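# Slide the near-side tin to the belt's end rail

## Task

With the belt not running, slide the single tin on the robot's side of the belt along the belt until it reaches the end rail at the end where the other tins are. It must still be standing upright at the end, and none of the other tins may be moved.

## Robot and tools

Robot: two arms, left_arm and right_arm. Both carry the same five-finger right hand, so every hand axis and number means the same thing on both. Cameras: cam_spot_left, cam_spot_right and cam_spot_wide, each 504x504.

Scene frame, used for every printed position, in metres: the origin is on z = 0, directly under the midpoint between the two arm bases, which sit 0.90 m above it. +z is up and +x is forward, the direction both arms face. left_arm is on the +y side. Image left and right do not match the arm names. Printed positions can be off by a few centimetres.

Hand point: a point fixed to the palm, about 0.05 m in front of it and 0.15 m out from the wrist flange. +z runs along the straight fingers, +y points out of the palm, and +x runs across the palm away from the thumb. The fingertips reach 0.06 to 0.07 m past the point. A bracket on the little-finger side reaches 0.10 m across. With the fingers level, the wrist can hang below the point, so it may touch the table or belt first.

Row layout: every row has 28 numbers in [-1, 1], with both arms always included. The order is:
- left_arm dx, dy, dz, rx, ry, rz
- left hand: little, ring, middle, index, thumb_bend, thumb_turn, force_limit, speed
- then the same 14 numbers for right_arm.

The six arm numbers are an offset, not a pose. They count from that arm's Hand target as it stood when the action or move began, and they run along the Hand target's own axes. 1.0 means 0.6 m or 180 degrees. rx, ry, rz form a single rotation vector. Sending all six as 0 asks for the current Hand target again. Sending the same nonzero offset twice moves the arm on twice. The controller clips orientation to within 32 degrees of the measured orientation at each step.

The hand numbers are absolute targets. For the fingers and thumb_bend, +1 is straight or open and -1 is curled or closed. For thumb_turn, +1 puts the thumb beside the palm and -1 puts it in front of the palm. force_limit runs from -1 (about 0 N) to +1 (10 N, or 15 N for the thumb motors). speed runs from -1 (nearly stopped) to +0.48, which is full speed, and stays at full speed up to +1. To keep a hand as it is, repeat the eight numbers of its last executed row. If no row has been sent for that hand yet, use its hand_measured values plus hand_force_limit and hand_speed.

Tools:
- execute_actions(actions, cameras): actions is a list of actions. Each action is up to 15 rows, one per 1/30 s step. A short action holds its last row until 15 steps have passed. Every row counts from the start pose of its action, not from the row before it. An empty list returns images. cameras is a list of names, ["all"] or [].
- move(target, speed, blend, stop_force, zero, blocking, cameras): target is one 28-number row, or a list of up to 15 rows. Every row is an offset from the same starting Hand targets. The path is a straight line, and the arm does not steer around obstacles.
  - speed is in m/s, from 0.002 to 3.2, with a default of 0.25. Give one value, or one per target.
  - blend, in m, rounds the corners of a list.
  - stop_force is in N, from 4 to 120, and ends an arm's path when it meets that much resistance. It is not reliable for light objects or while the hand is turning.
  - zero (default true) re-zeroes the force sensor before the move.
  - blocking=false returns early, but it cannot be combined with stop_force.
  - The result includes a move: line such as done, off_target, moving, held or fault, with limits=paced or limits=held.
- wait(seconds 0 to 10): the arms hold their last commands.
- stop(): brakes a running move.
- zoom_image(camera, region [x0,y0,x1,y1], at most 504 per side): gives a closer view of the latest image from that camera.
- show_instructions(): shows the reference pages.
- zero_wrist_force(arm): re-zeroes that arm's wrist sensor.
- finished_scene(scene): ends the current scene, whose number is 1 to 3, and cannot be undone.

Results: each result reports the following for each arm.
- end_effector_position and end_effector_quat_wxyz in the scene frame, plus velocities. These are omitted when the Joint velocities read within noise.
- Hand target, the pose that the next offsets count from.
- Joint positions and joint torques.
- Wrist force and Wrist torque along the hand point axes. A push on a surface shows as force from the surface into the arm.
- hand_measured, hand_stopped_by (moving, target, force, stalled, fault), hand_load_n, hand_force_limit and hand_speed.
- MOTOR HOT and any fault lines.
An arm often settles a little short of its Hand target. The next command requests that target again, so if the arm still falls short, send the remaining gap as an offset.

What to avoid:
- Knocking the tin over or pushing it fast.
- Touching or shifting the other tins.
- Slamming into the rail, belt or table.
- Bringing the two arms into contact with each other.
Contact force near 150 N, or joint torque at its limit, stops the arm for 10 s. The limits are 290, 290, 132, 28.1, 27.6 and 23.8 N m from base to hand, so the wrists are weak. The arm is stiff, so a target even slightly beyond a firm contact can trigger a fault. Push slowly with a broad flat hand or the fingers, low and near the tin's middle. Stop at the rail by distance or with a small stop_force, then back away before finishing.

Send paths around an arm's own base, not close past it. Holding the arm stretched out or pushing at an unreachable pose heats the motors, and at 85 °C that arm is braked.

Each tool is called after ">>>" as a command line: name --argument value for each argument, lists and objects as JSON in quotes; but a table of rows of numbers goes row by row, as --pt "numbers of a row", without its own name.

Reference images:

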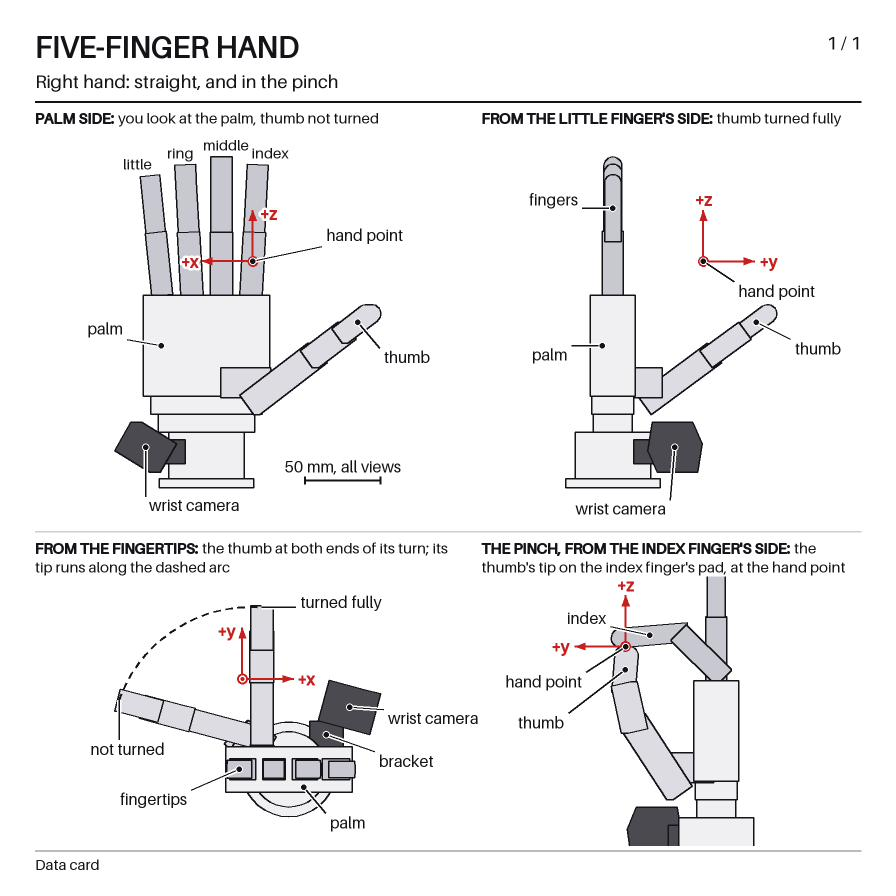

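## Session

>>> execute_actions --actions '[]'

Scene clock: 0.00 s.
left_arm: end_effector_position=(+0.1320, +0.6383, +1.2186) hand_measured=(+1.000, +1.000, +1.000, +1.000, +1.000, +1.000) hand_load_n=(+0.0, +0.0, +0.0, +0.0, +0.0, +0.0) hand_stopped_by=(target, target, target, target, target, target) hand_force_limit=0.00 hand_speed=-0.80 end_effector_quat_wxyz=(+0.000, -0.268, +0.895, -0.357) | right_arm: end_effector_position=(+0.1703, -0.5216, +1.2746) hand_measured=(+1.000, +1.000, +1.000, +1.000, +1.000, +1.000) hand_load_n=(+0.0, +0.0, +0.0, +0.0, +0.0, +0.0) hand_stopped_by=(target, target, target, target, target, target) hand_force_limit=0.00 hand_speed=-0.80 end_effector_quat_wxyz=(-0.069, -0.084, +0.931, -0.350)
Joint positions: left_arm=[0.298 -2.06 2.344 1.294 2.3 -1.851] | right_arm=[-0.102 -2.06 2.243 1.391 2.3 -1.851]
Joint velocities: within noise
Joint torques (N m): no reading
Motor temperatures (°C): left_arm=[27 29 30 33 35 36] | right_arm=[30 30 28 29 34 31]
Wrist force (N): no reading
Wrist torque (N m): no reading
Wrist force, peak (N): no reading
Hand target: left_arm +0.1320, +0.6383, +1.2186; +0.000, -0.268, +0.895, -0.357 | right_arm +0.1703, -0.5216, +1.2746; -0.069, -0.084, +0.931, -0.350

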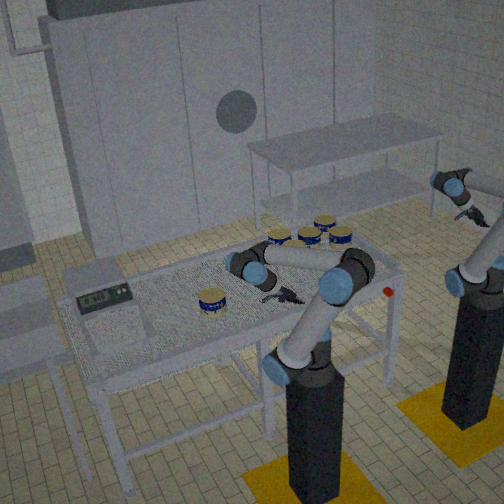

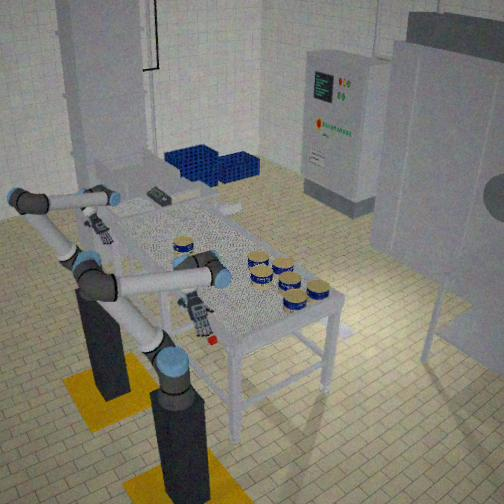

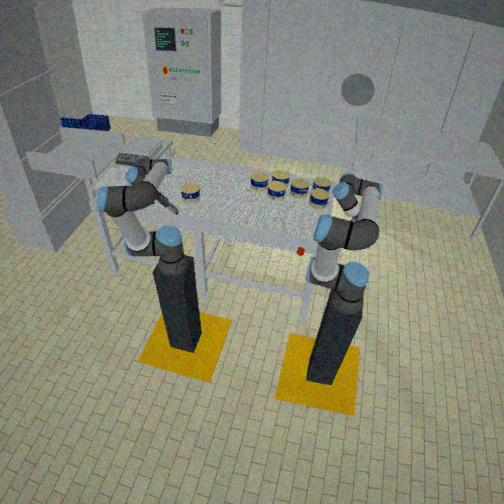

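>>> zoom_image --camera "cam_spot_left" --region '[50, 200, 420, 400]'

>>> zoom_image --camera "cam_spot_right" --region '[80, 160, 360, 440]'

>>> zoom_image --camera "cam_spot_wide" --region '[80, 130, 400, 290]'

Scaled by 1.362.

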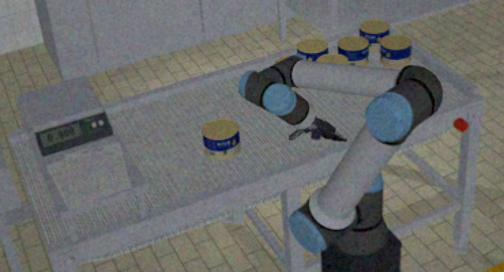

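Scaled by 1.800.

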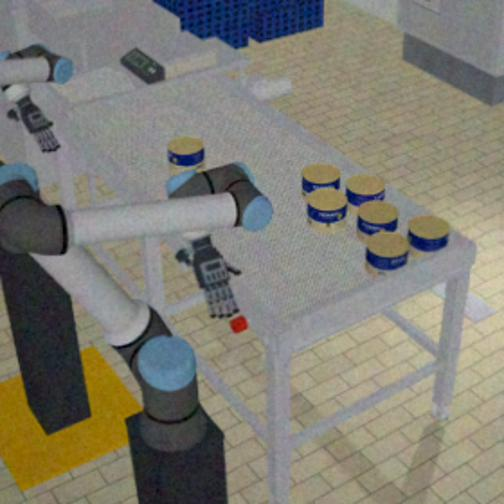

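Scaled by 1.575.

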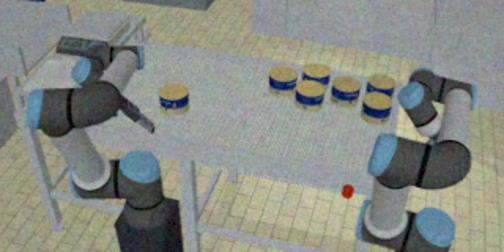

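>>> move --target '[-0.742,-0.341,-0.078,0,-0.306,-0.768,1,1,1,1,1,1,0,-0.8,0,0,0,0,0,0,1,1,1,1,1,1,0,-0.8]' --speed 0.3 --cameras '["all"]'

Scene clock: 134.80 s.
left_arm: end_effector_position=(+0.6025, +0.7584, +1.2991) hand_measured=(+1.000, +1.000, +1.000, +1.000, +1.000, +1.000) hand_load_n=(+0.0, +0.0, +0.0, +0.0, +0.0, +0.0) hand_stopped_by=(target, target, target, target, target, target) hand_force_limit=0.00 hand_speed=-0.80 end_effector_quat_wxyz=(+0.000, +1.000, -0.001, +0.000) | right_arm: end_effector_position=(+0.1703, -0.5216, +1.2746) hand_measured=(+1.000, +1.000, +1.000, +1.000, +1.000, +1.000) hand_load_n=(+0.0, +0.0, +0.0, +0.0, +0.0, +0.0) hand_stopped_by=(target, target, target, target, target, target) hand_force_limit=0.00 hand_speed=-0.80 end_effector_quat_wxyz=(-0.069, -0.084, +0.931, -0.350)
Joint positions: left_arm=[0.145 -1.203 1.354 1.419 1.571 -4.565] | right_arm=[-0.102 -2.06 2.243 1.391 2.3 -1.851]
Joint torques (N m): left_arm=[-9 -59.35 -32.1 3.11 0.94 -1.34] | right_arm=[-0.36 0.73 -35.38 3.55 1.55 0.14]
Wrist force (N): left_arm=[1.1 -1.0 0.7] | right_arm=[0.4 -0.1 -0.1]
Wrist torque (N m): left_arm=[-0.15 -0.12 0.32] | right_arm=[-0.01 -0.06 0.02]
Wrist force, peak (N): left_arm=[2.1 -1.8 0.8] | right_arm=[0.2 -0.6 -0.2]
Hand target: left_arm +0.6025, +0.7583, +1.2991; +0.000, +1.000, -0.001, +0.000 | right_arm +0.1703, -0.5216, +1.2746; -0.069, -0.084, +0.931, -0.350
Off the commanded pose: left_arm 0.000 m, 0 deg | right_arm 0.000 m, 0 deg.
move: done

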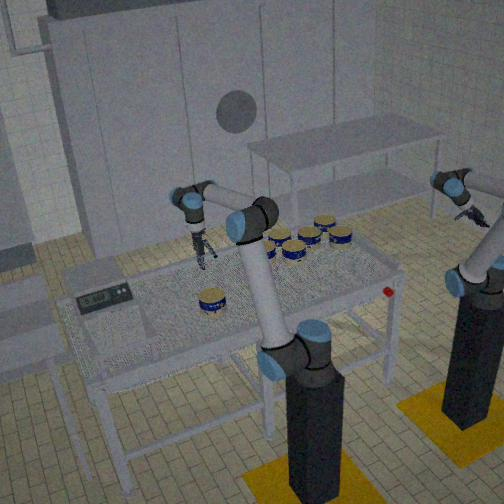

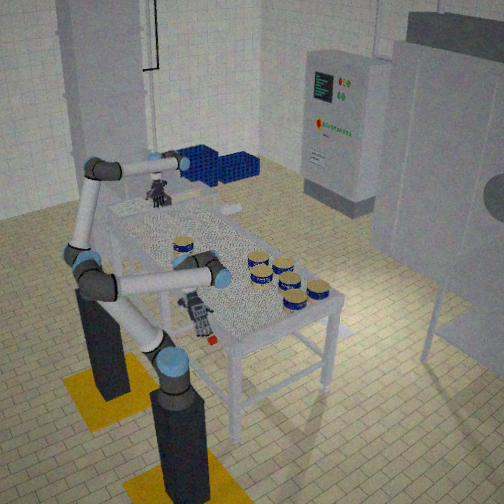

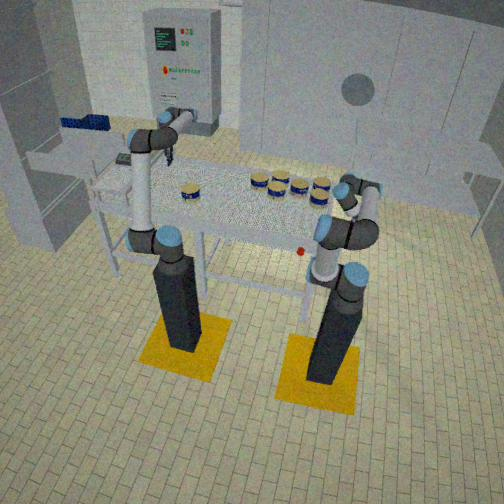

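>>> zoom_image --camera "cam_spot_left" --region '[150, 220, 270, 340]'

>>> zoom_image --camera "cam_spot_right" --region '[100, 150, 220, 270]'

>>> zoom_image --camera "cam_spot_wide" --region '[120, 120, 240, 240]'

Scaled by 4.200.

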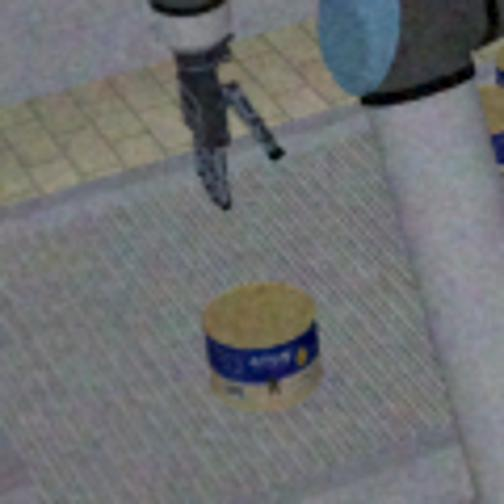

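Scaled by 4.200.

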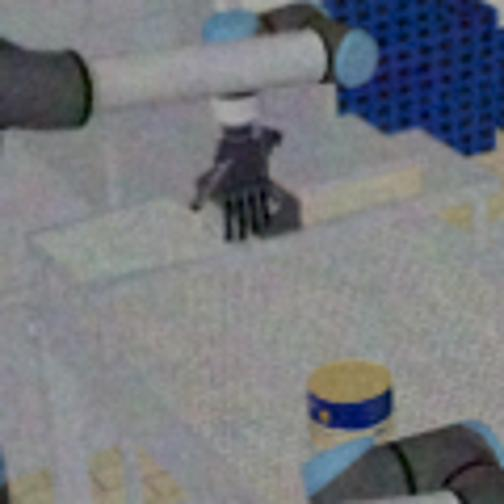

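Scaled by 4.200.

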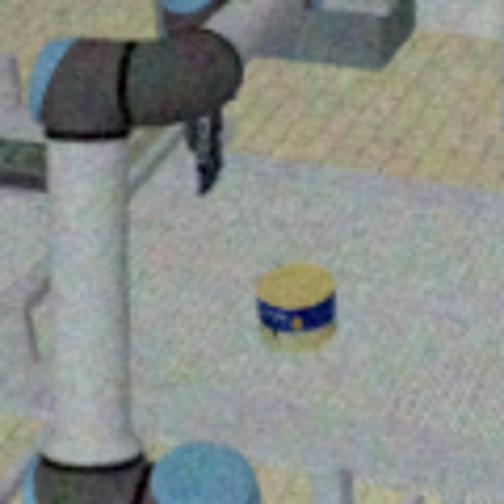

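>>> move --target '[0.2125,-0.1362,0.415,0,0,0,0.75,1,1,0.75,1,1,0,0,0,0,0,0,0,0,1,1,1,1,1,1,0,-0.8]' --speed 0.3 --cameras '["all"]'

>>> zoom_image --camera "cam_spot_left" --region '[150, 220, 270, 340]'

>>> zoom_image --camera "cam_spot_right" --region '[100, 150, 220, 270]'

>>> zoom_image --camera "cam_spot_wide" --region '[120, 120, 240, 240]'

Scene clock: 218.00 s.
left_arm: end_effector_position=(+0.7304, +0.8398, +1.0503) hand_measured=(+0.750, +1.000, +1.000, +0.750, +1.000, +1.000) hand_load_n=(+0.0, +0.0, +0.0, +0.0, +0.0, +0.0) hand_stopped_by=(target, target, target, target, target, target) hand_force_limit=0.00 hand_speed=0.00 end_effector_quat_wxyz=(+0.000, +1.000, -0.001, +0.000) | right_arm: end_effector_position=(+0.1703, -0.5216, +1.2746) hand_measured=(+1.000, +1.000, +1.000, +1.000, +1.000, +1.000) hand_load_n=(+0.0, +0.0, +0.0, +0.0, +0.0, +0.0) hand_stopped_by=(target, target, target, target, target, target) hand_force_limit=0.00 hand_speed=-0.80 end_effector_quat_wxyz=(-0.069, -0.084, +0.931, -0.350)
Joint positions: left_arm=[0.222 -0.836 1.227 1.179 1.571 -4.489] | right_arm=[-0.102 -2.06 2.243 1.391 2.3 -1.851]
Joint torques (N m): left_arm=[-9.98 -75.68 -24.07 5.37 1.15 -1.39] | right_arm=[-1.34 0.38 -33.66 3.81 1.11 0.32]
Wrist force (N): left_arm=[1.4 -1.2 0.5] | right_arm=[0.2 0.0 -0.2]
Wrist torque (N m): left_arm=[-0.14 -0.16 0.17] | right_arm=[0.02 -0.03 0.02]
Wrist force, peak (N): left_arm=[2.5 -2.1 3.2] | right_arm=[0.5 -0.1 -0.2]
Hand target: left_arm +0.7304, +0.8397, +1.0502; +0.000, +1.000, -0.001, +0.000 | right_arm +0.1703, -0.5216, +1.2746; -0.069, -0.084, +0.931, -0.350
Off the commanded pose: left_arm 0.000 m, 0 deg | right_arm 0.000 m, 0 deg.
move: done

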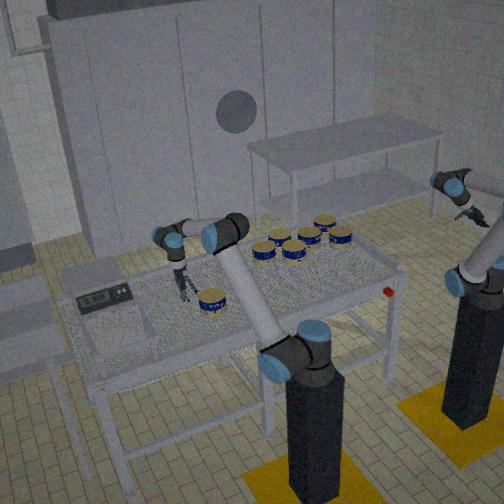

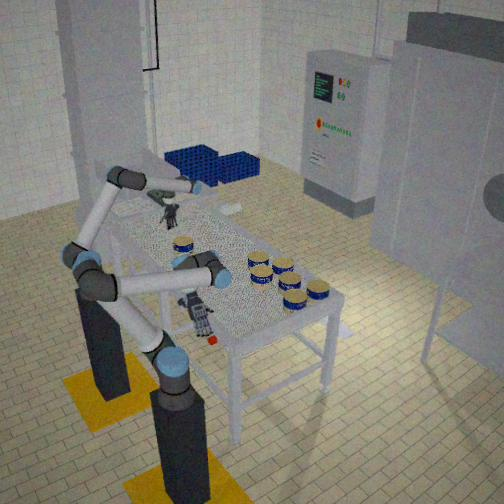

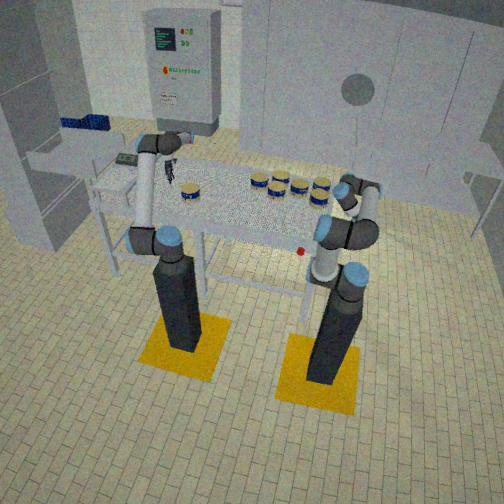

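Scaled by 4.200.

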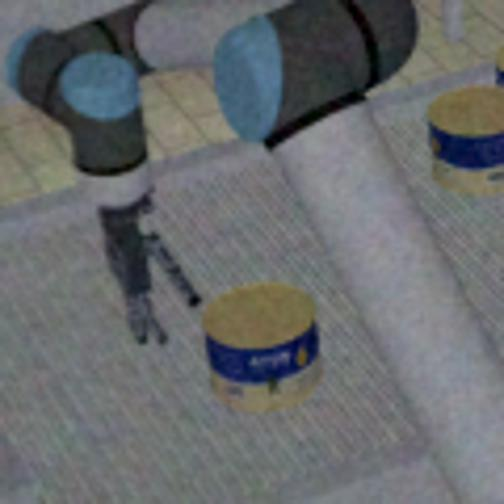

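Scaled by 4.200.

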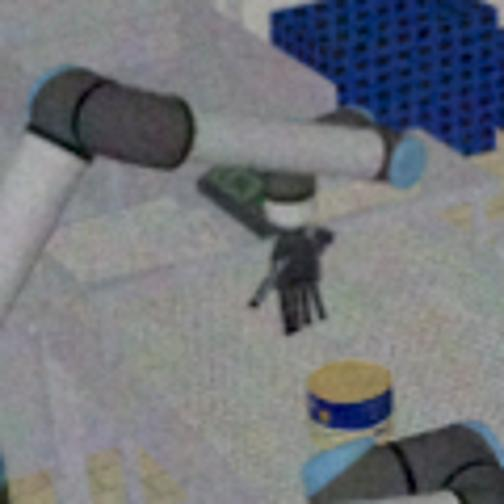

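Scaled by 4.200.

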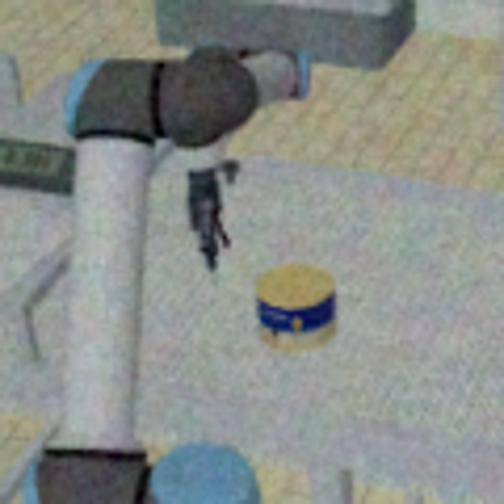

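>>> move --target '[0,0,0.135,0,0,0,0.75,1,1,0.75,1,1,0,0,0,0,0,0,0,0,1,1,1,1,1,1,0,-0.8]' --speed 0.3

>>> move --target '[0,0,0.1,0,0,0,0.75,1,1,0.75,1,1,0,0,0,0,0,0,0,0,1,1,1,1,1,1,0,-0.8]' --speed 0.01 --stop_force 4 --cameras '["all"]'

Scene clock: 229.20 s.
left_arm: end_effector_position=(+0.7304, +0.8397, +0.9692) hand_measured=(+0.750, +1.000, +1.000, +0.750, +1.000, +1.000) hand_load_n=(+0.0, +0.0, +0.0, +0.0, +0.0, +0.0) hand_stopped_by=(target, target, target, target, target, target) hand_force_limit=0.00 hand_speed=0.00 end_effector_quat_wxyz=(+0.000, +1.000, -0.001, +0.000) | right_arm: end_effector_position=(+0.1703, -0.5216, +1.2746) hand_measured=(+1.000, +1.000, +1.000, +1.000, +1.000, +1.000) hand_load_n=(+0.0, +0.0, +0.0, +0.0, +0.0, +0.0) hand_stopped_by=(target, target, target, target, target, target) hand_force_limit=0.00 hand_speed=-0.80 end_effector_quat_wxyz=(-0.069, -0.084, +0.931, -0.350)
Joint positions: left_arm=[0.221 -0.776 1.275 1.071 1.571 -4.489] | right_arm=[-0.102 -2.06 2.243 1.391 2.3 -1.851]
Joint torques (N m): left_arm=[-5.14 -89.81 -45.97 5.36 0.83 -1.21] | right_arm=[-1.14 0.11 -34.73 3.36 1.58 0.4]
Wrist force (N): left_arm=[1.1 -1.0 0.8] | right_arm=[0.2 0.1 0.0]
Wrist torque (N m): left_arm=[-0.13 -0.09 0.18] | right_arm=[0.01 -0.03 0.01]
Wrist force, peak (N): left_arm=[1.0 -0.9 2.8] | right_arm=[0.5 -0.1 0.0]
Hand target: left_arm +0.7304, +0.8397, +0.9692; +0.000, +1.000, -0.001, +0.000 | right_arm +0.1703, -0.5216, +1.2746; -0.069, -0.084, +0.931, -0.350
Off the commanded pose: left_arm 0.000 m, 0 deg | right_arm 0.000 m, 0 deg.
move: done

Scene clock: 235.03 s.
left_arm: end_effector_position=(+0.7304, +0.8397, +0.9211) hand_measured=(+0.750, +1.000, +1.000, +0.750, +1.000, +1.000) hand_load_n=(+0.0, +0.0, +0.0, +0.5, +0.0, +0.0) hand_stopped_by=(target, target, target, target, target, target) hand_force_limit=0.00 hand_speed=0.00 end_effector_quat_wxyz=(+0.000, +1.000, -0.001, +0.000) | right_arm: end_effector_position=(+0.1703, -0.5216, +1.2746) hand_measured=(+1.000, +1.000, +1.000, +1.000, +1.000, +1.000) hand_load_n=(+0.0, +0.0, +0.0, +0.0, +0.0, -0.5) hand_stopped_by=(target, target, target, target, target, target) hand_force_limit=0.00 hand_speed=-0.80 end_effector_quat_wxyz=(-0.069, -0.084, +0.931, -0.350)
Joint positions: left_arm=[0.221 -0.735 1.293 1.011 1.571 -4.489] | right_arm=[-0.102 -2.06 2.243 1.391 2.3 -1.851]
Joint torques (N m): left_arm=[11.17 -97.53 -40.29 5.86 0.54 -1.09] | right_arm=[-3.09 -2.92 -35.03 4.42 1.38 -0.16]
Wrist force (N): left_arm=[1.8 -0.7 -6.4] | right_arm=[0.3 -0.2 -0.2]
Wrist torque (N m): left_arm=[0.24 -0.02 0.23] | right_arm=[-0.01 -0.03 0.01]
Wrist force, peak (N): left_arm=[2.1 -1.0 -12.6] | right_arm=[0.3 -0.6 -0.3]
Hand target: left_arm +0.7305, +0.8397, +0.9211; +0.000, +1.000, -0.001, +0.000 (not the last commanded pose) | right_arm +0.1703, -0.5216, +1.2746; -0.069, -0.084, +0.931, -0.350
Off the commanded pose: left_arm 0.012 m, 0 deg | right_arm 0.000 m, 0 deg.
move: contact (left_arm)

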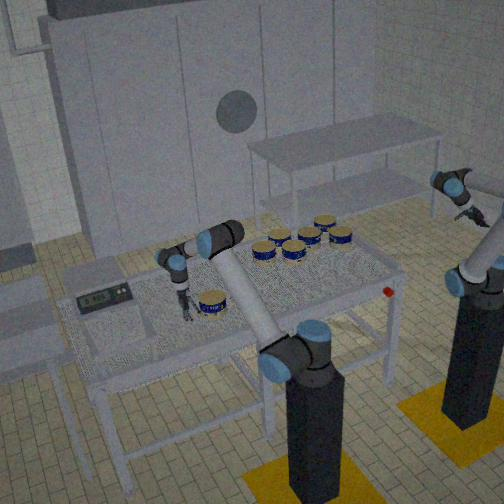

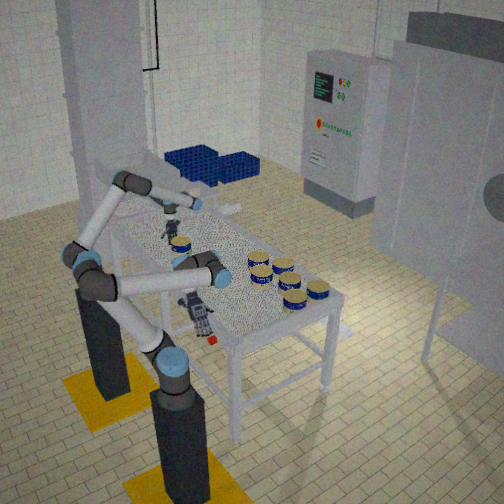

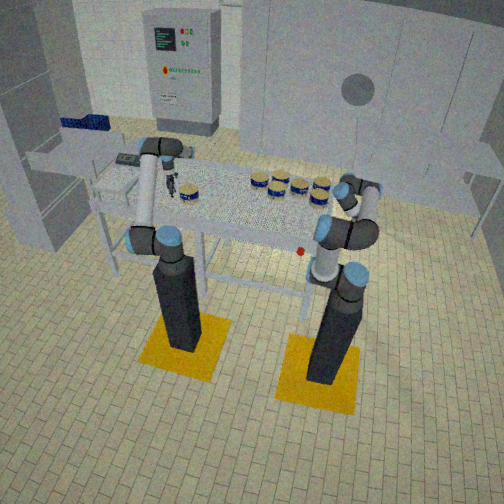

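>>> zoom_image --camera "cam_spot_left" --region '[150, 220, 270, 340]'

>>> zoom_image --camera "cam_spot_right" --region '[100, 150, 220, 270]'

>>> zoom_image --camera "cam_spot_wide" --region '[120, 120, 240, 240]'

Scaled by 4.200.

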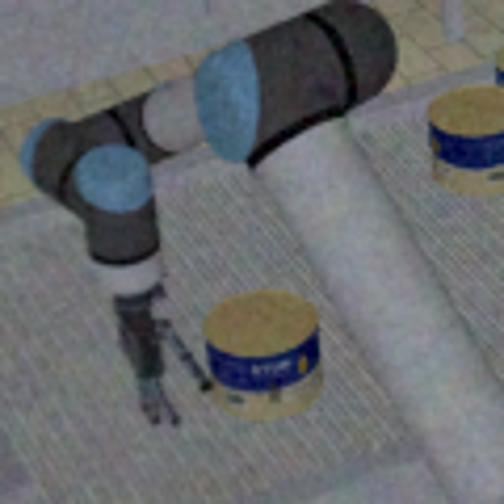

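Scaled by 4.200.

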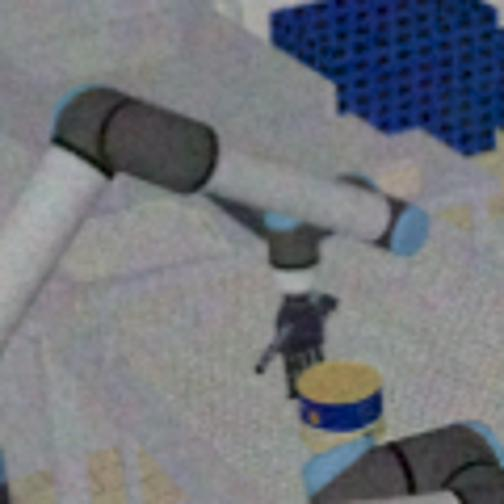

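Scaled by 4.200.

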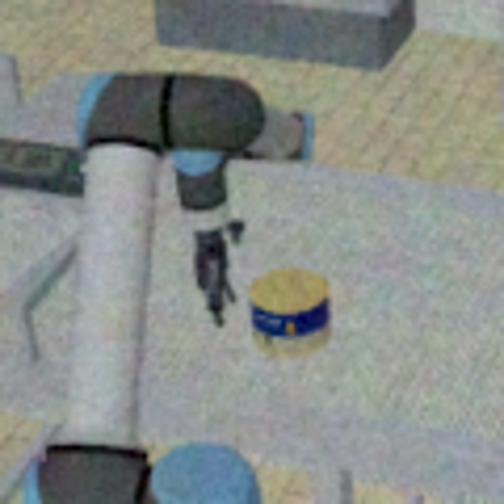

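>>> move --pt "-0.033 0 -0.032 0 0 0 0.75 1 1 0.75 1 1 0 0 0 0 0 0 0 0 1 1 1 1 1 1 0 -0.8" --pt "-0.033 0.083 -0.032 0 0 0 0.75 1 1 0.75 1 1 0 0 0 0 0 0 0 0 1 1 1 1 1 1 0 -0.8" --speed '[0.15,0.1]' --cameras '["all"]'

>>> zoom_image --camera "cam_spot_left" --region '[150, 220, 270, 340]'

>>> zoom_image --camera "cam_spot_right" --region '[100, 150, 220, 270]'

>>> zoom_image --camera "cam_spot_wide" --region '[120, 120, 240, 240]'

Scene clock: 268.17 s.
left_arm: end_effector_position=(+0.7105, +0.7900, +0.9403) hand_measured=(+0.750, +1.000, +1.000, +0.750, +1.000, +1.000) hand_load_n=(+0.0, +0.0, +0.0, +0.0, +0.0, +0.0) hand_stopped_by=(target, target, target, target, target, target) hand_force_limit=0.00 hand_speed=0.00 end_effector_quat_wxyz=(+0.000, +1.000, -0.001, +0.000) | right_arm: end_effector_position=(+0.1703, -0.5216, +1.2746) hand_measured=(+1.000, +1.000, +1.000, +1.000, +1.000, +1.000) hand_load_n=(+0.0, +0.0, +0.0, +0.0, +0.0, +0.0) hand_stopped_by=(target, target, target, target, target, target) hand_force_limit=0.00 hand_speed=-0.80 end_effector_quat_wxyz=(-0.069, -0.084, +0.931, -0.350)
Joint positions: left_arm=[0.165 -0.807 1.392 0.985 1.571 -4.545] | right_arm=[-0.102 -2.06 2.243 1.391 2.3 -1.851]
Joint torques (N m): left_arm=[15.13 -77.18 -43.98 6.85 -0.91 0.82] | right_arm=[-2.46 -0.43 -36.37 3.87 1.39 0.66]
Wrist force (N): left_arm=[1.6 -1.6 0.8] | right_arm=[0.1 0.0 -0.2]
Wrist torque (N m): left_arm=[-0.22 -0.18 0.34] | right_arm=[0.02 0.00 0.01]
Wrist force, peak (N): left_arm=[1.5 -0.8 -6.3] | right_arm=[0.4 -0.5 -0.1]
Hand target: left_arm +0.7106, +0.7900, +0.9403; +0.000, +1.000, -0.001, +0.000 | right_arm +0.1703, -0.5216, +1.2746; -0.069, -0.084, +0.931, -0.350
Off the commanded pose: left_arm 0.000 m, 0 deg | right_arm 0.000 m, 0 deg.
move: done

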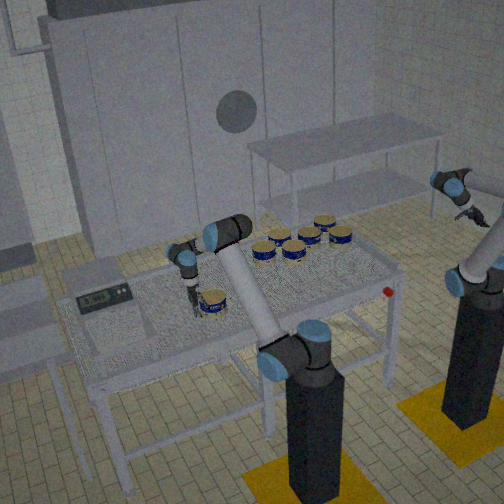

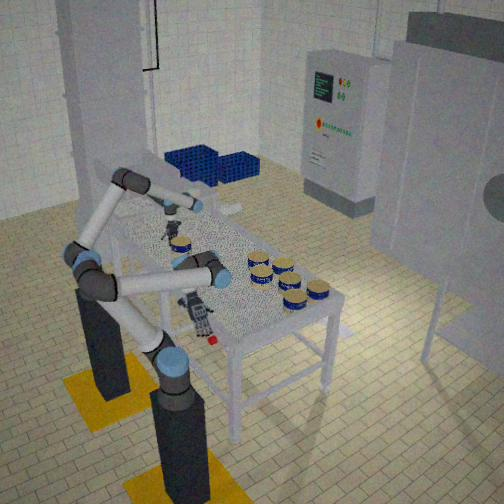

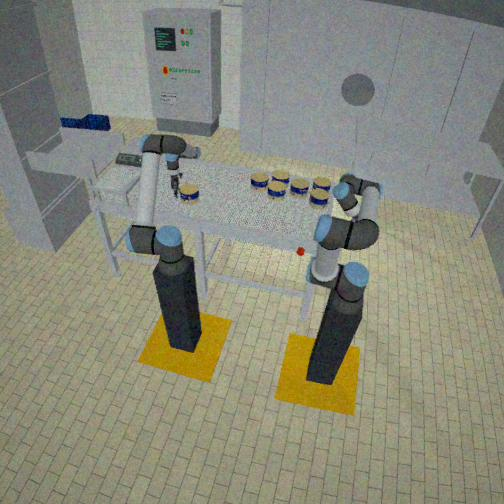

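Scaled by 4.200.

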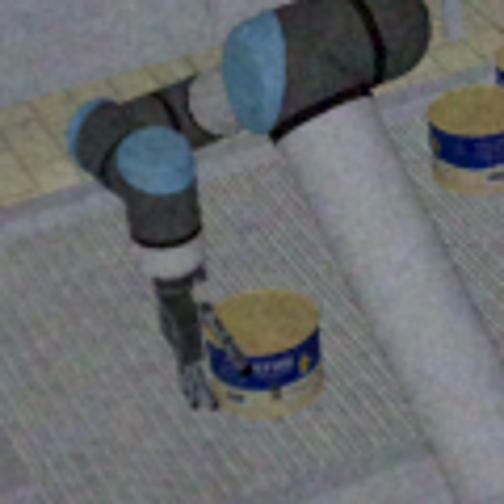

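Scaled by 4.200.

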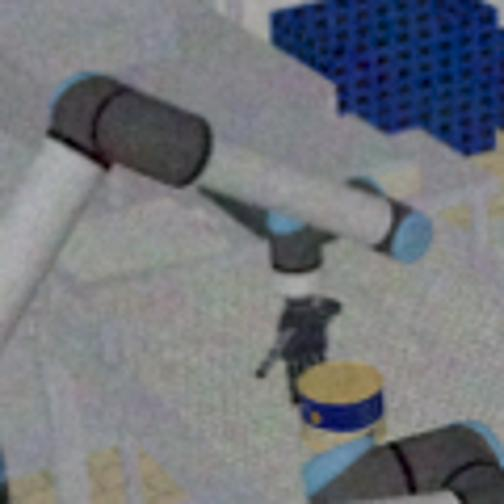

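Scaled by 4.200.

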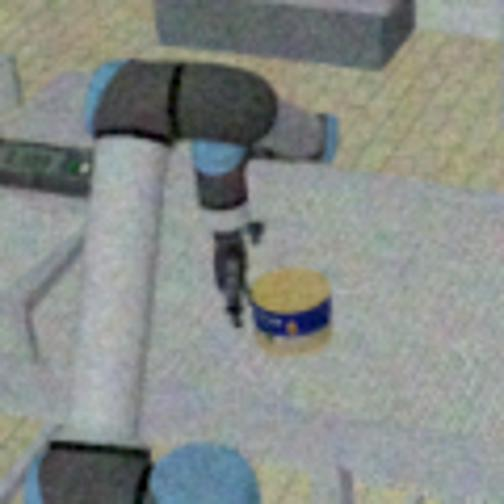

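>>> move --pt "0 0.117 0 0 0 0 0.75 1 1 0.75 1 1 0 0 0 0 0 0 0 0 1 1 1 1 1 1 0 -0.8" --pt "0 0.567 0 0 0 0 0.75 1 1 0.75 1 1 0 0 0 0 0 0 0 0 1 1 1 1 1 1 0 -0.8" --speed '[0.05,0.12]' --blend '[0.02,0]' --cameras '["all"]'

>>> zoom_image --camera "cam_spot_left" --region '[180, 200, 300, 320]'

>>> zoom_image --camera "cam_spot_wide" --region '[140, 120, 260, 240]'

Scene clock: 279.20 s.
left_arm: end_effector_position=(+0.7098, +0.4498, +0.9403) hand_measured=(+0.750, +1.000, +1.000, +0.750, +1.000, +1.000) hand_load_n=(+0.0, +0.0, +0.0, +0.0, +0.0, +0.0) hand_stopped_by=(target, target, target, target, target, target) hand_force_limit=0.00 hand_speed=0.00 end_effector_quat_wxyz=(+0.000, +1.000, -0.001, +0.000) | right_arm: end_effector_position=(+0.1703, -0.5216, +1.2746) hand_measured=(+1.000, +1.000, +1.000, +1.000, +1.000, +1.000) hand_load_n=(+0.0, +0.0, +0.0, +0.0, +0.0, +0.0) hand_stopped_by=(target, target, target, target, target, target) hand_force_limit=0.00 hand_speed=-0.80 end_effector_quat_wxyz=(-0.069, -0.084, +0.931, -0.350)
Joint positions: left_arm=[-0.291 -0.887 1.541 0.916 1.571 -5.001] | right_arm=[-0.102 -2.06 2.243 1.391 2.3 -1.851]
Joint torques (N m): left_arm=[12.05 -73.02 -36.02 6.97 -0.88 0.74] | right_arm=[-1.85 -0.6 -36.03 3.66 1.53 0.09]
Wrist force (N): left_arm=[1.7 -1.1 1.1] | right_arm=[0.2 0.1 -0.1]
Wrist torque (N m): left_arm=[-0.15 -0.23 0.37] | right_arm=[0.02 -0.03 0.02]
Wrist force, peak (N): left_arm=[2.4 -6.9 -2.6] | right_arm=[0.6 -0.2 -0.3]
Hand target: left_arm +0.7098, +0.4498, +0.9403; +0.000, +1.000, -0.001, +0.000 | right_arm +0.1703, -0.5216, +1.2746; -0.069, -0.084, +0.931, -0.350
Off the commanded pose: left_arm 0.000 m, 0 deg | right_arm 0.000 m, 0 deg.
move: done

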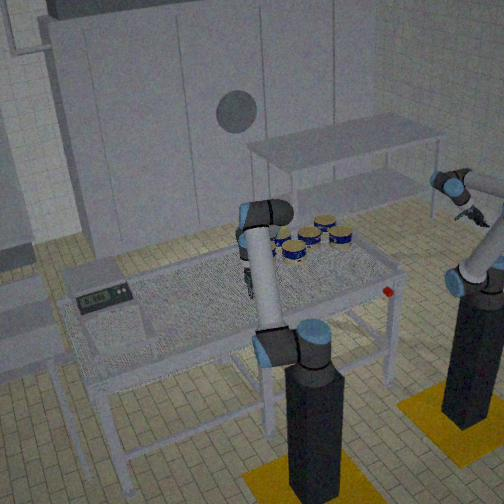

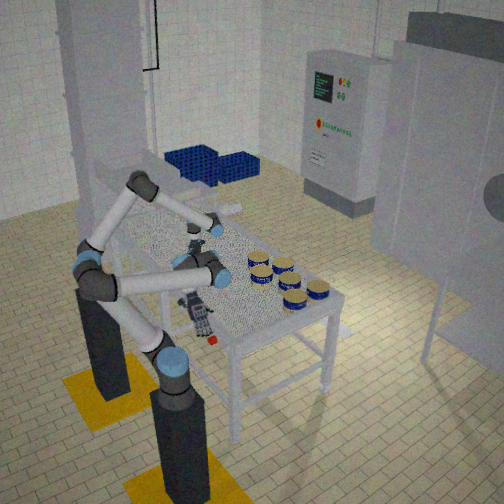

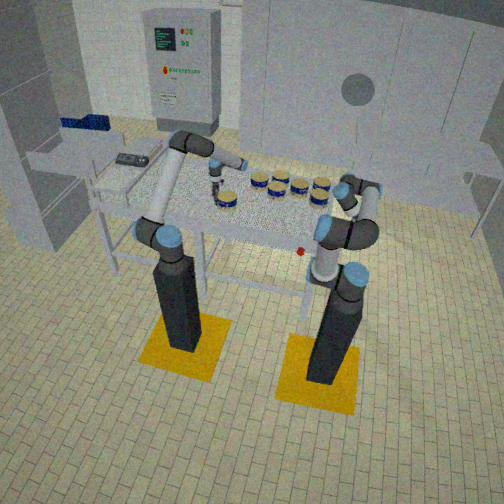

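Scaled by 4.200.

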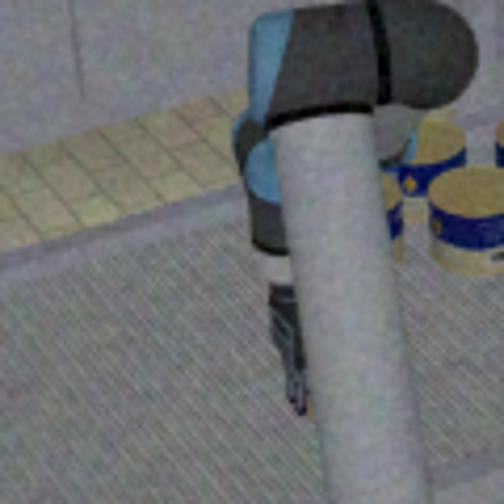

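Scaled by 4.200.

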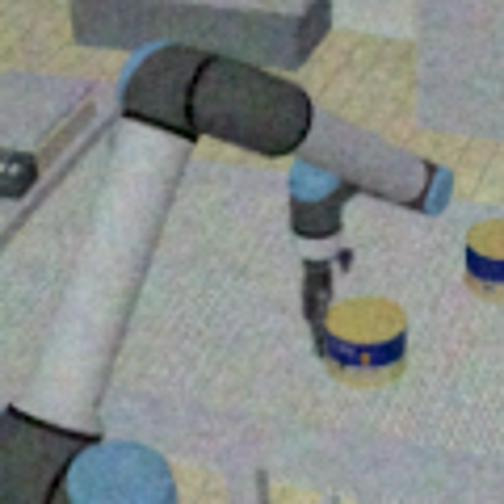

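>>> move --target '[0,0.98,0,0,0,0,0.75,1,1,0.75,1,1,0,0,0,0,0,0,0,0,1,1,1,1,1,1,0,-0.8]' --speed 0.12 --cameras '["all"]'

>>> zoom_image --camera "cam_spot_left" --region '[260, 180, 420, 340]'

>>> zoom_image --camera "cam_spot_right" --region '[180, 220, 360, 400]'

>>> zoom_image --camera "cam_spot_wide" --region '[220, 140, 360, 280]'

Scene clock: 297.60 s.
left_arm: end_effector_position=(+0.7084, -0.1382, +0.9403) hand_measured=(+0.750, +1.000, +1.000, +0.750, +1.000, +1.000) hand_load_n=(+0.0, +0.0, +0.0, +0.0, +0.0, +0.0) hand_stopped_by=(target, target, target, target, target, target) hand_force_limit=0.00 hand_speed=0.00 end_effector_quat_wxyz=(+0.000, +1.000, -0.001, +0.000) | right_arm: end_effector_position=(+0.1703, -0.5216, +1.2746) hand_measured=(+1.000, +1.000, +1.000, +1.000, +1.000, +1.000) hand_load_n=(+0.0, +0.0, +0.0, +0.0, +0.0, +0.0) hand_stopped_by=(target, target, target, target, target, target) hand_force_limit=0.00 hand_speed=-0.80 end_effector_quat_wxyz=(-0.069, -0.084, +0.931, -0.350)
Joint positions: left_arm=[-0.885 -0.522 0.839 1.253 1.57 -5.595] | right_arm=[-0.102 -2.06 2.243 1.391 2.3 -1.851]
Joint torques (N m): left_arm=[11.96 -104.73 -32.19 1.39 0.59 0.08] | right_arm=[0.19 -2.54 -35.77 3.74 1.09 0.23]
Wrist force (N): left_arm=[0.6 -0.9 0.8] | right_arm=[0.2 0.0 -0.2]
Wrist torque (N m): left_arm=[-0.08 -0.01 0.33] | right_arm=[0.02 -0.03 0.01]
Wrist force, peak (N): left_arm=[1.4 -11.8 -2.3] | right_arm=[0.5 0.3 -0.2]
Hand target: left_arm +0.7085, -0.1382, +0.9403; +0.000, +1.000, -0.001, +0.000 | right_arm +0.1703, -0.5216, +1.2746; -0.069, -0.084, +0.931, -0.350
Off the commanded pose: left_arm 0.000 m, 0 deg | right_arm 0.000 m, 0 deg.
move: done

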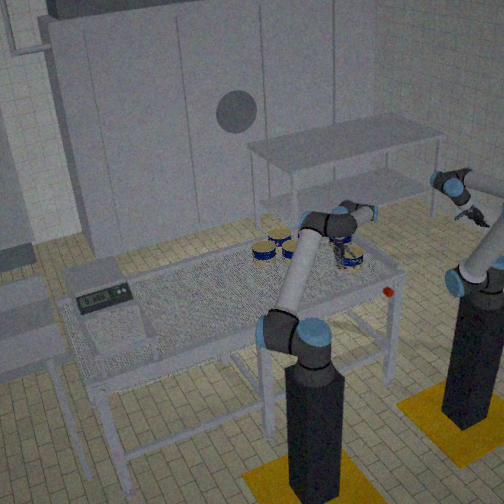

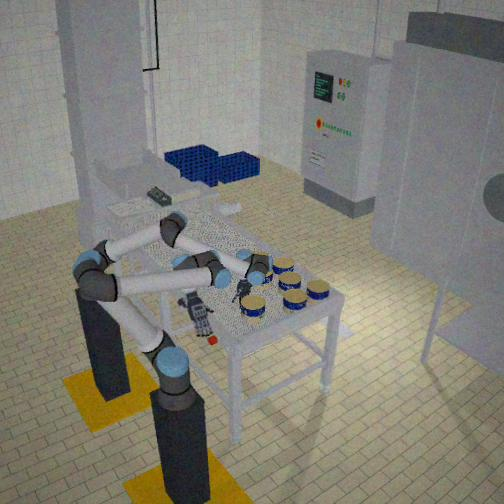

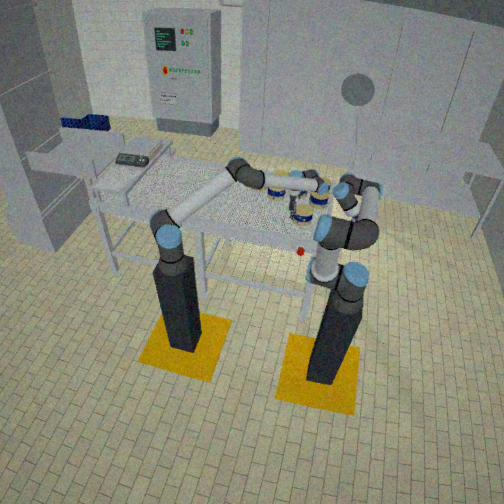

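Scaled by 3.150.

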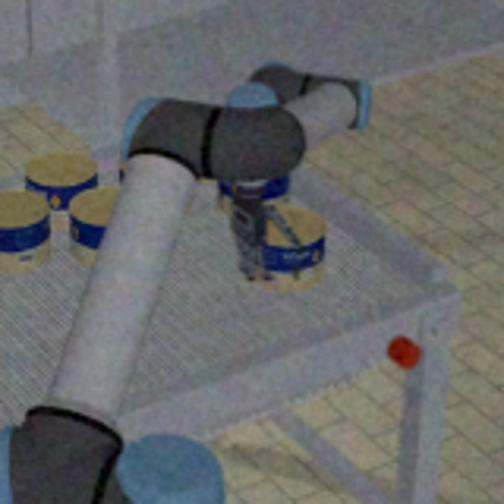

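Scaled by 2.800.

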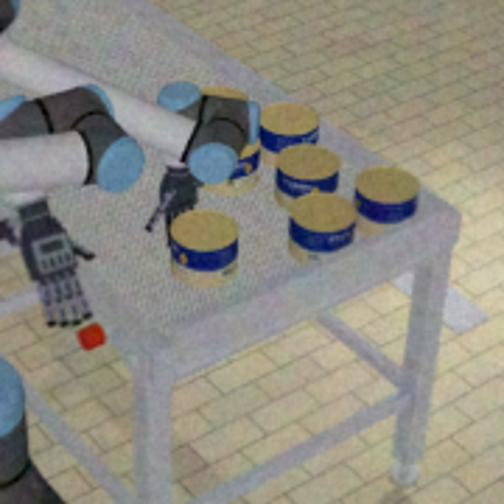

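Scaled by 3.600.

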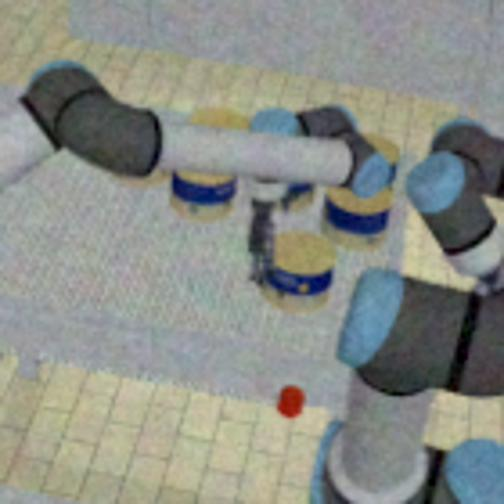

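>>> zoom_image --camera "cam_spot_right" --region '[220, 270, 350, 370]'

Scaled by 3.877.

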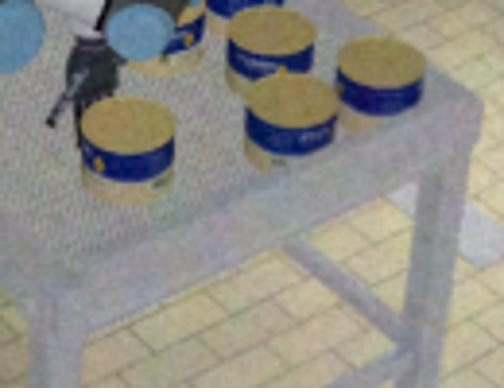

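>>> move --target '[0,0.24,0,0,0,0,0.75,1,1,0.75,1,1,0,0,0,0,0,0,0,0,1,1,1,1,1,1,0,-0.8]' --speed 0.04 --stop_force 15 --cameras '["all"]'

>>> zoom_image --camera "cam_spot_right" --region '[220, 270, 350, 370]'

>>> zoom_image --camera "cam_spot_left" --region '[280, 200, 420, 300]'

Scene clock: 313.40 s.
left_arm: end_effector_position=(+0.7081, -0.2488, +0.9403) hand_measured=(+0.750, +1.000, +1.000, +0.750, +1.000, +1.000) hand_load_n=(+6.0, +0.0, +0.0, +5.5, +0.0, +0.0) hand_stopped_by=(target, target, target, target, target, target) hand_force_limit=0.00 hand_speed=0.00 end_effector_quat_wxyz=(+0.000, +1.000, -0.001, +0.000) | right_arm: end_effector_position=(+0.1703, -0.5216, +1.2746) hand_measured=(+1.000, +1.000, +1.000, +1.000, +1.000, +1.000) hand_load_n=(+0.0, +0.0, +0.0, +0.0, +0.0, +0.0) hand_stopped_by=(target, target, target, target, target, target) hand_force_limit=0.00 hand_speed=-0.80 end_effector_quat_wxyz=(-0.069, -0.084, +0.931, -0.350)
Joint positions: left_arm=[-0.953 -0.318 0.431 1.457 1.57 -5.663] | right_arm=[-0.102 -2.06 2.243 1.391 2.3 -1.851]
Joint torques (N m): left_arm=[6.44 -101.47 -53.52 1.76 4.21 -1.34] | right_arm=[-2.32 -0.7 -35.3 4.35 1.49 0.49]
Wrist force (N): left_arm=[-1.1 -13.1 -3.1] | right_arm=[0.3 0.0 -0.2]
Wrist torque (N m): left_arm=[0.81 -0.09 -0.20] | right_arm=[0.02 -0.04 0.02]
Wrist force, peak (N): left_arm=[2.8 -18.0 -1.5] | right_arm=[0.4 -0.4 -0.5]
Hand target: left_arm +0.7081, -0.2487, +0.9403; +0.000, +1.000, -0.001, +0.000 (not the last commanded pose) | right_arm +0.1703, -0.5216, +1.2746; -0.069, -0.084, +0.931, -0.350
Off the commanded pose: left_arm 0.033 m, 0 deg | right_arm 0.000 m, 0 deg.
move: contact (left_arm)

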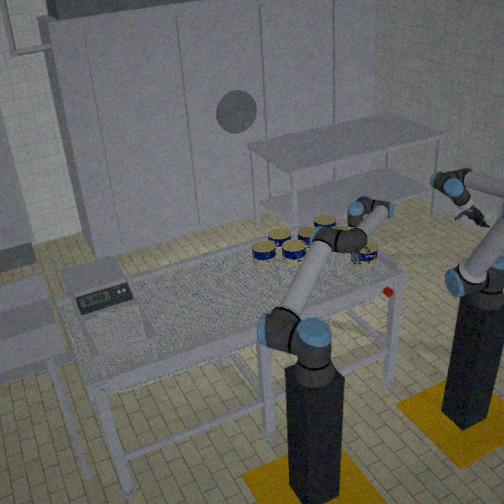

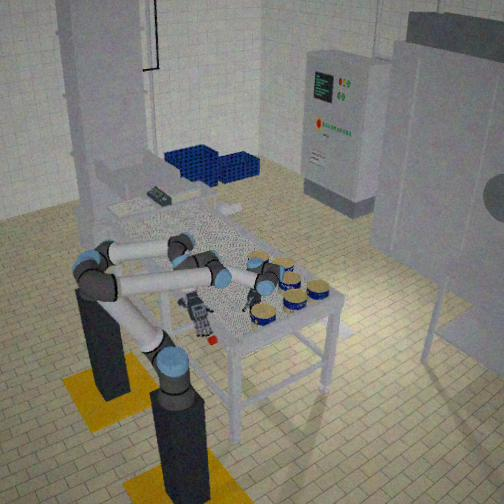

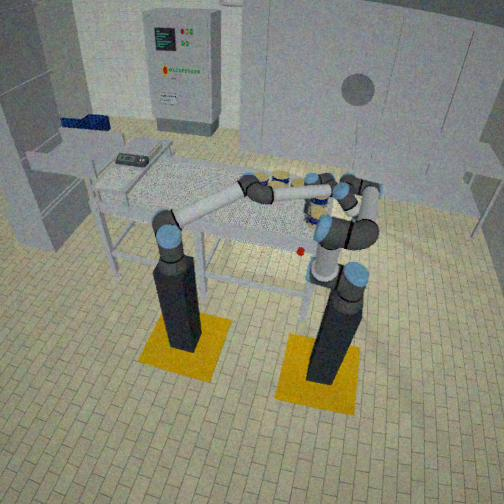

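Scaled by 3.877.

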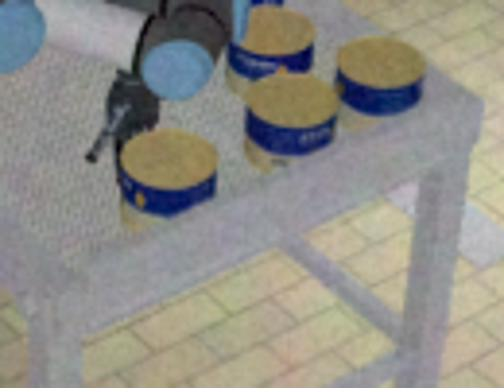

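Scaled by 3.600.

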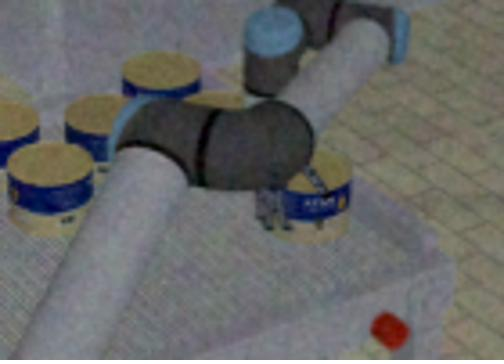

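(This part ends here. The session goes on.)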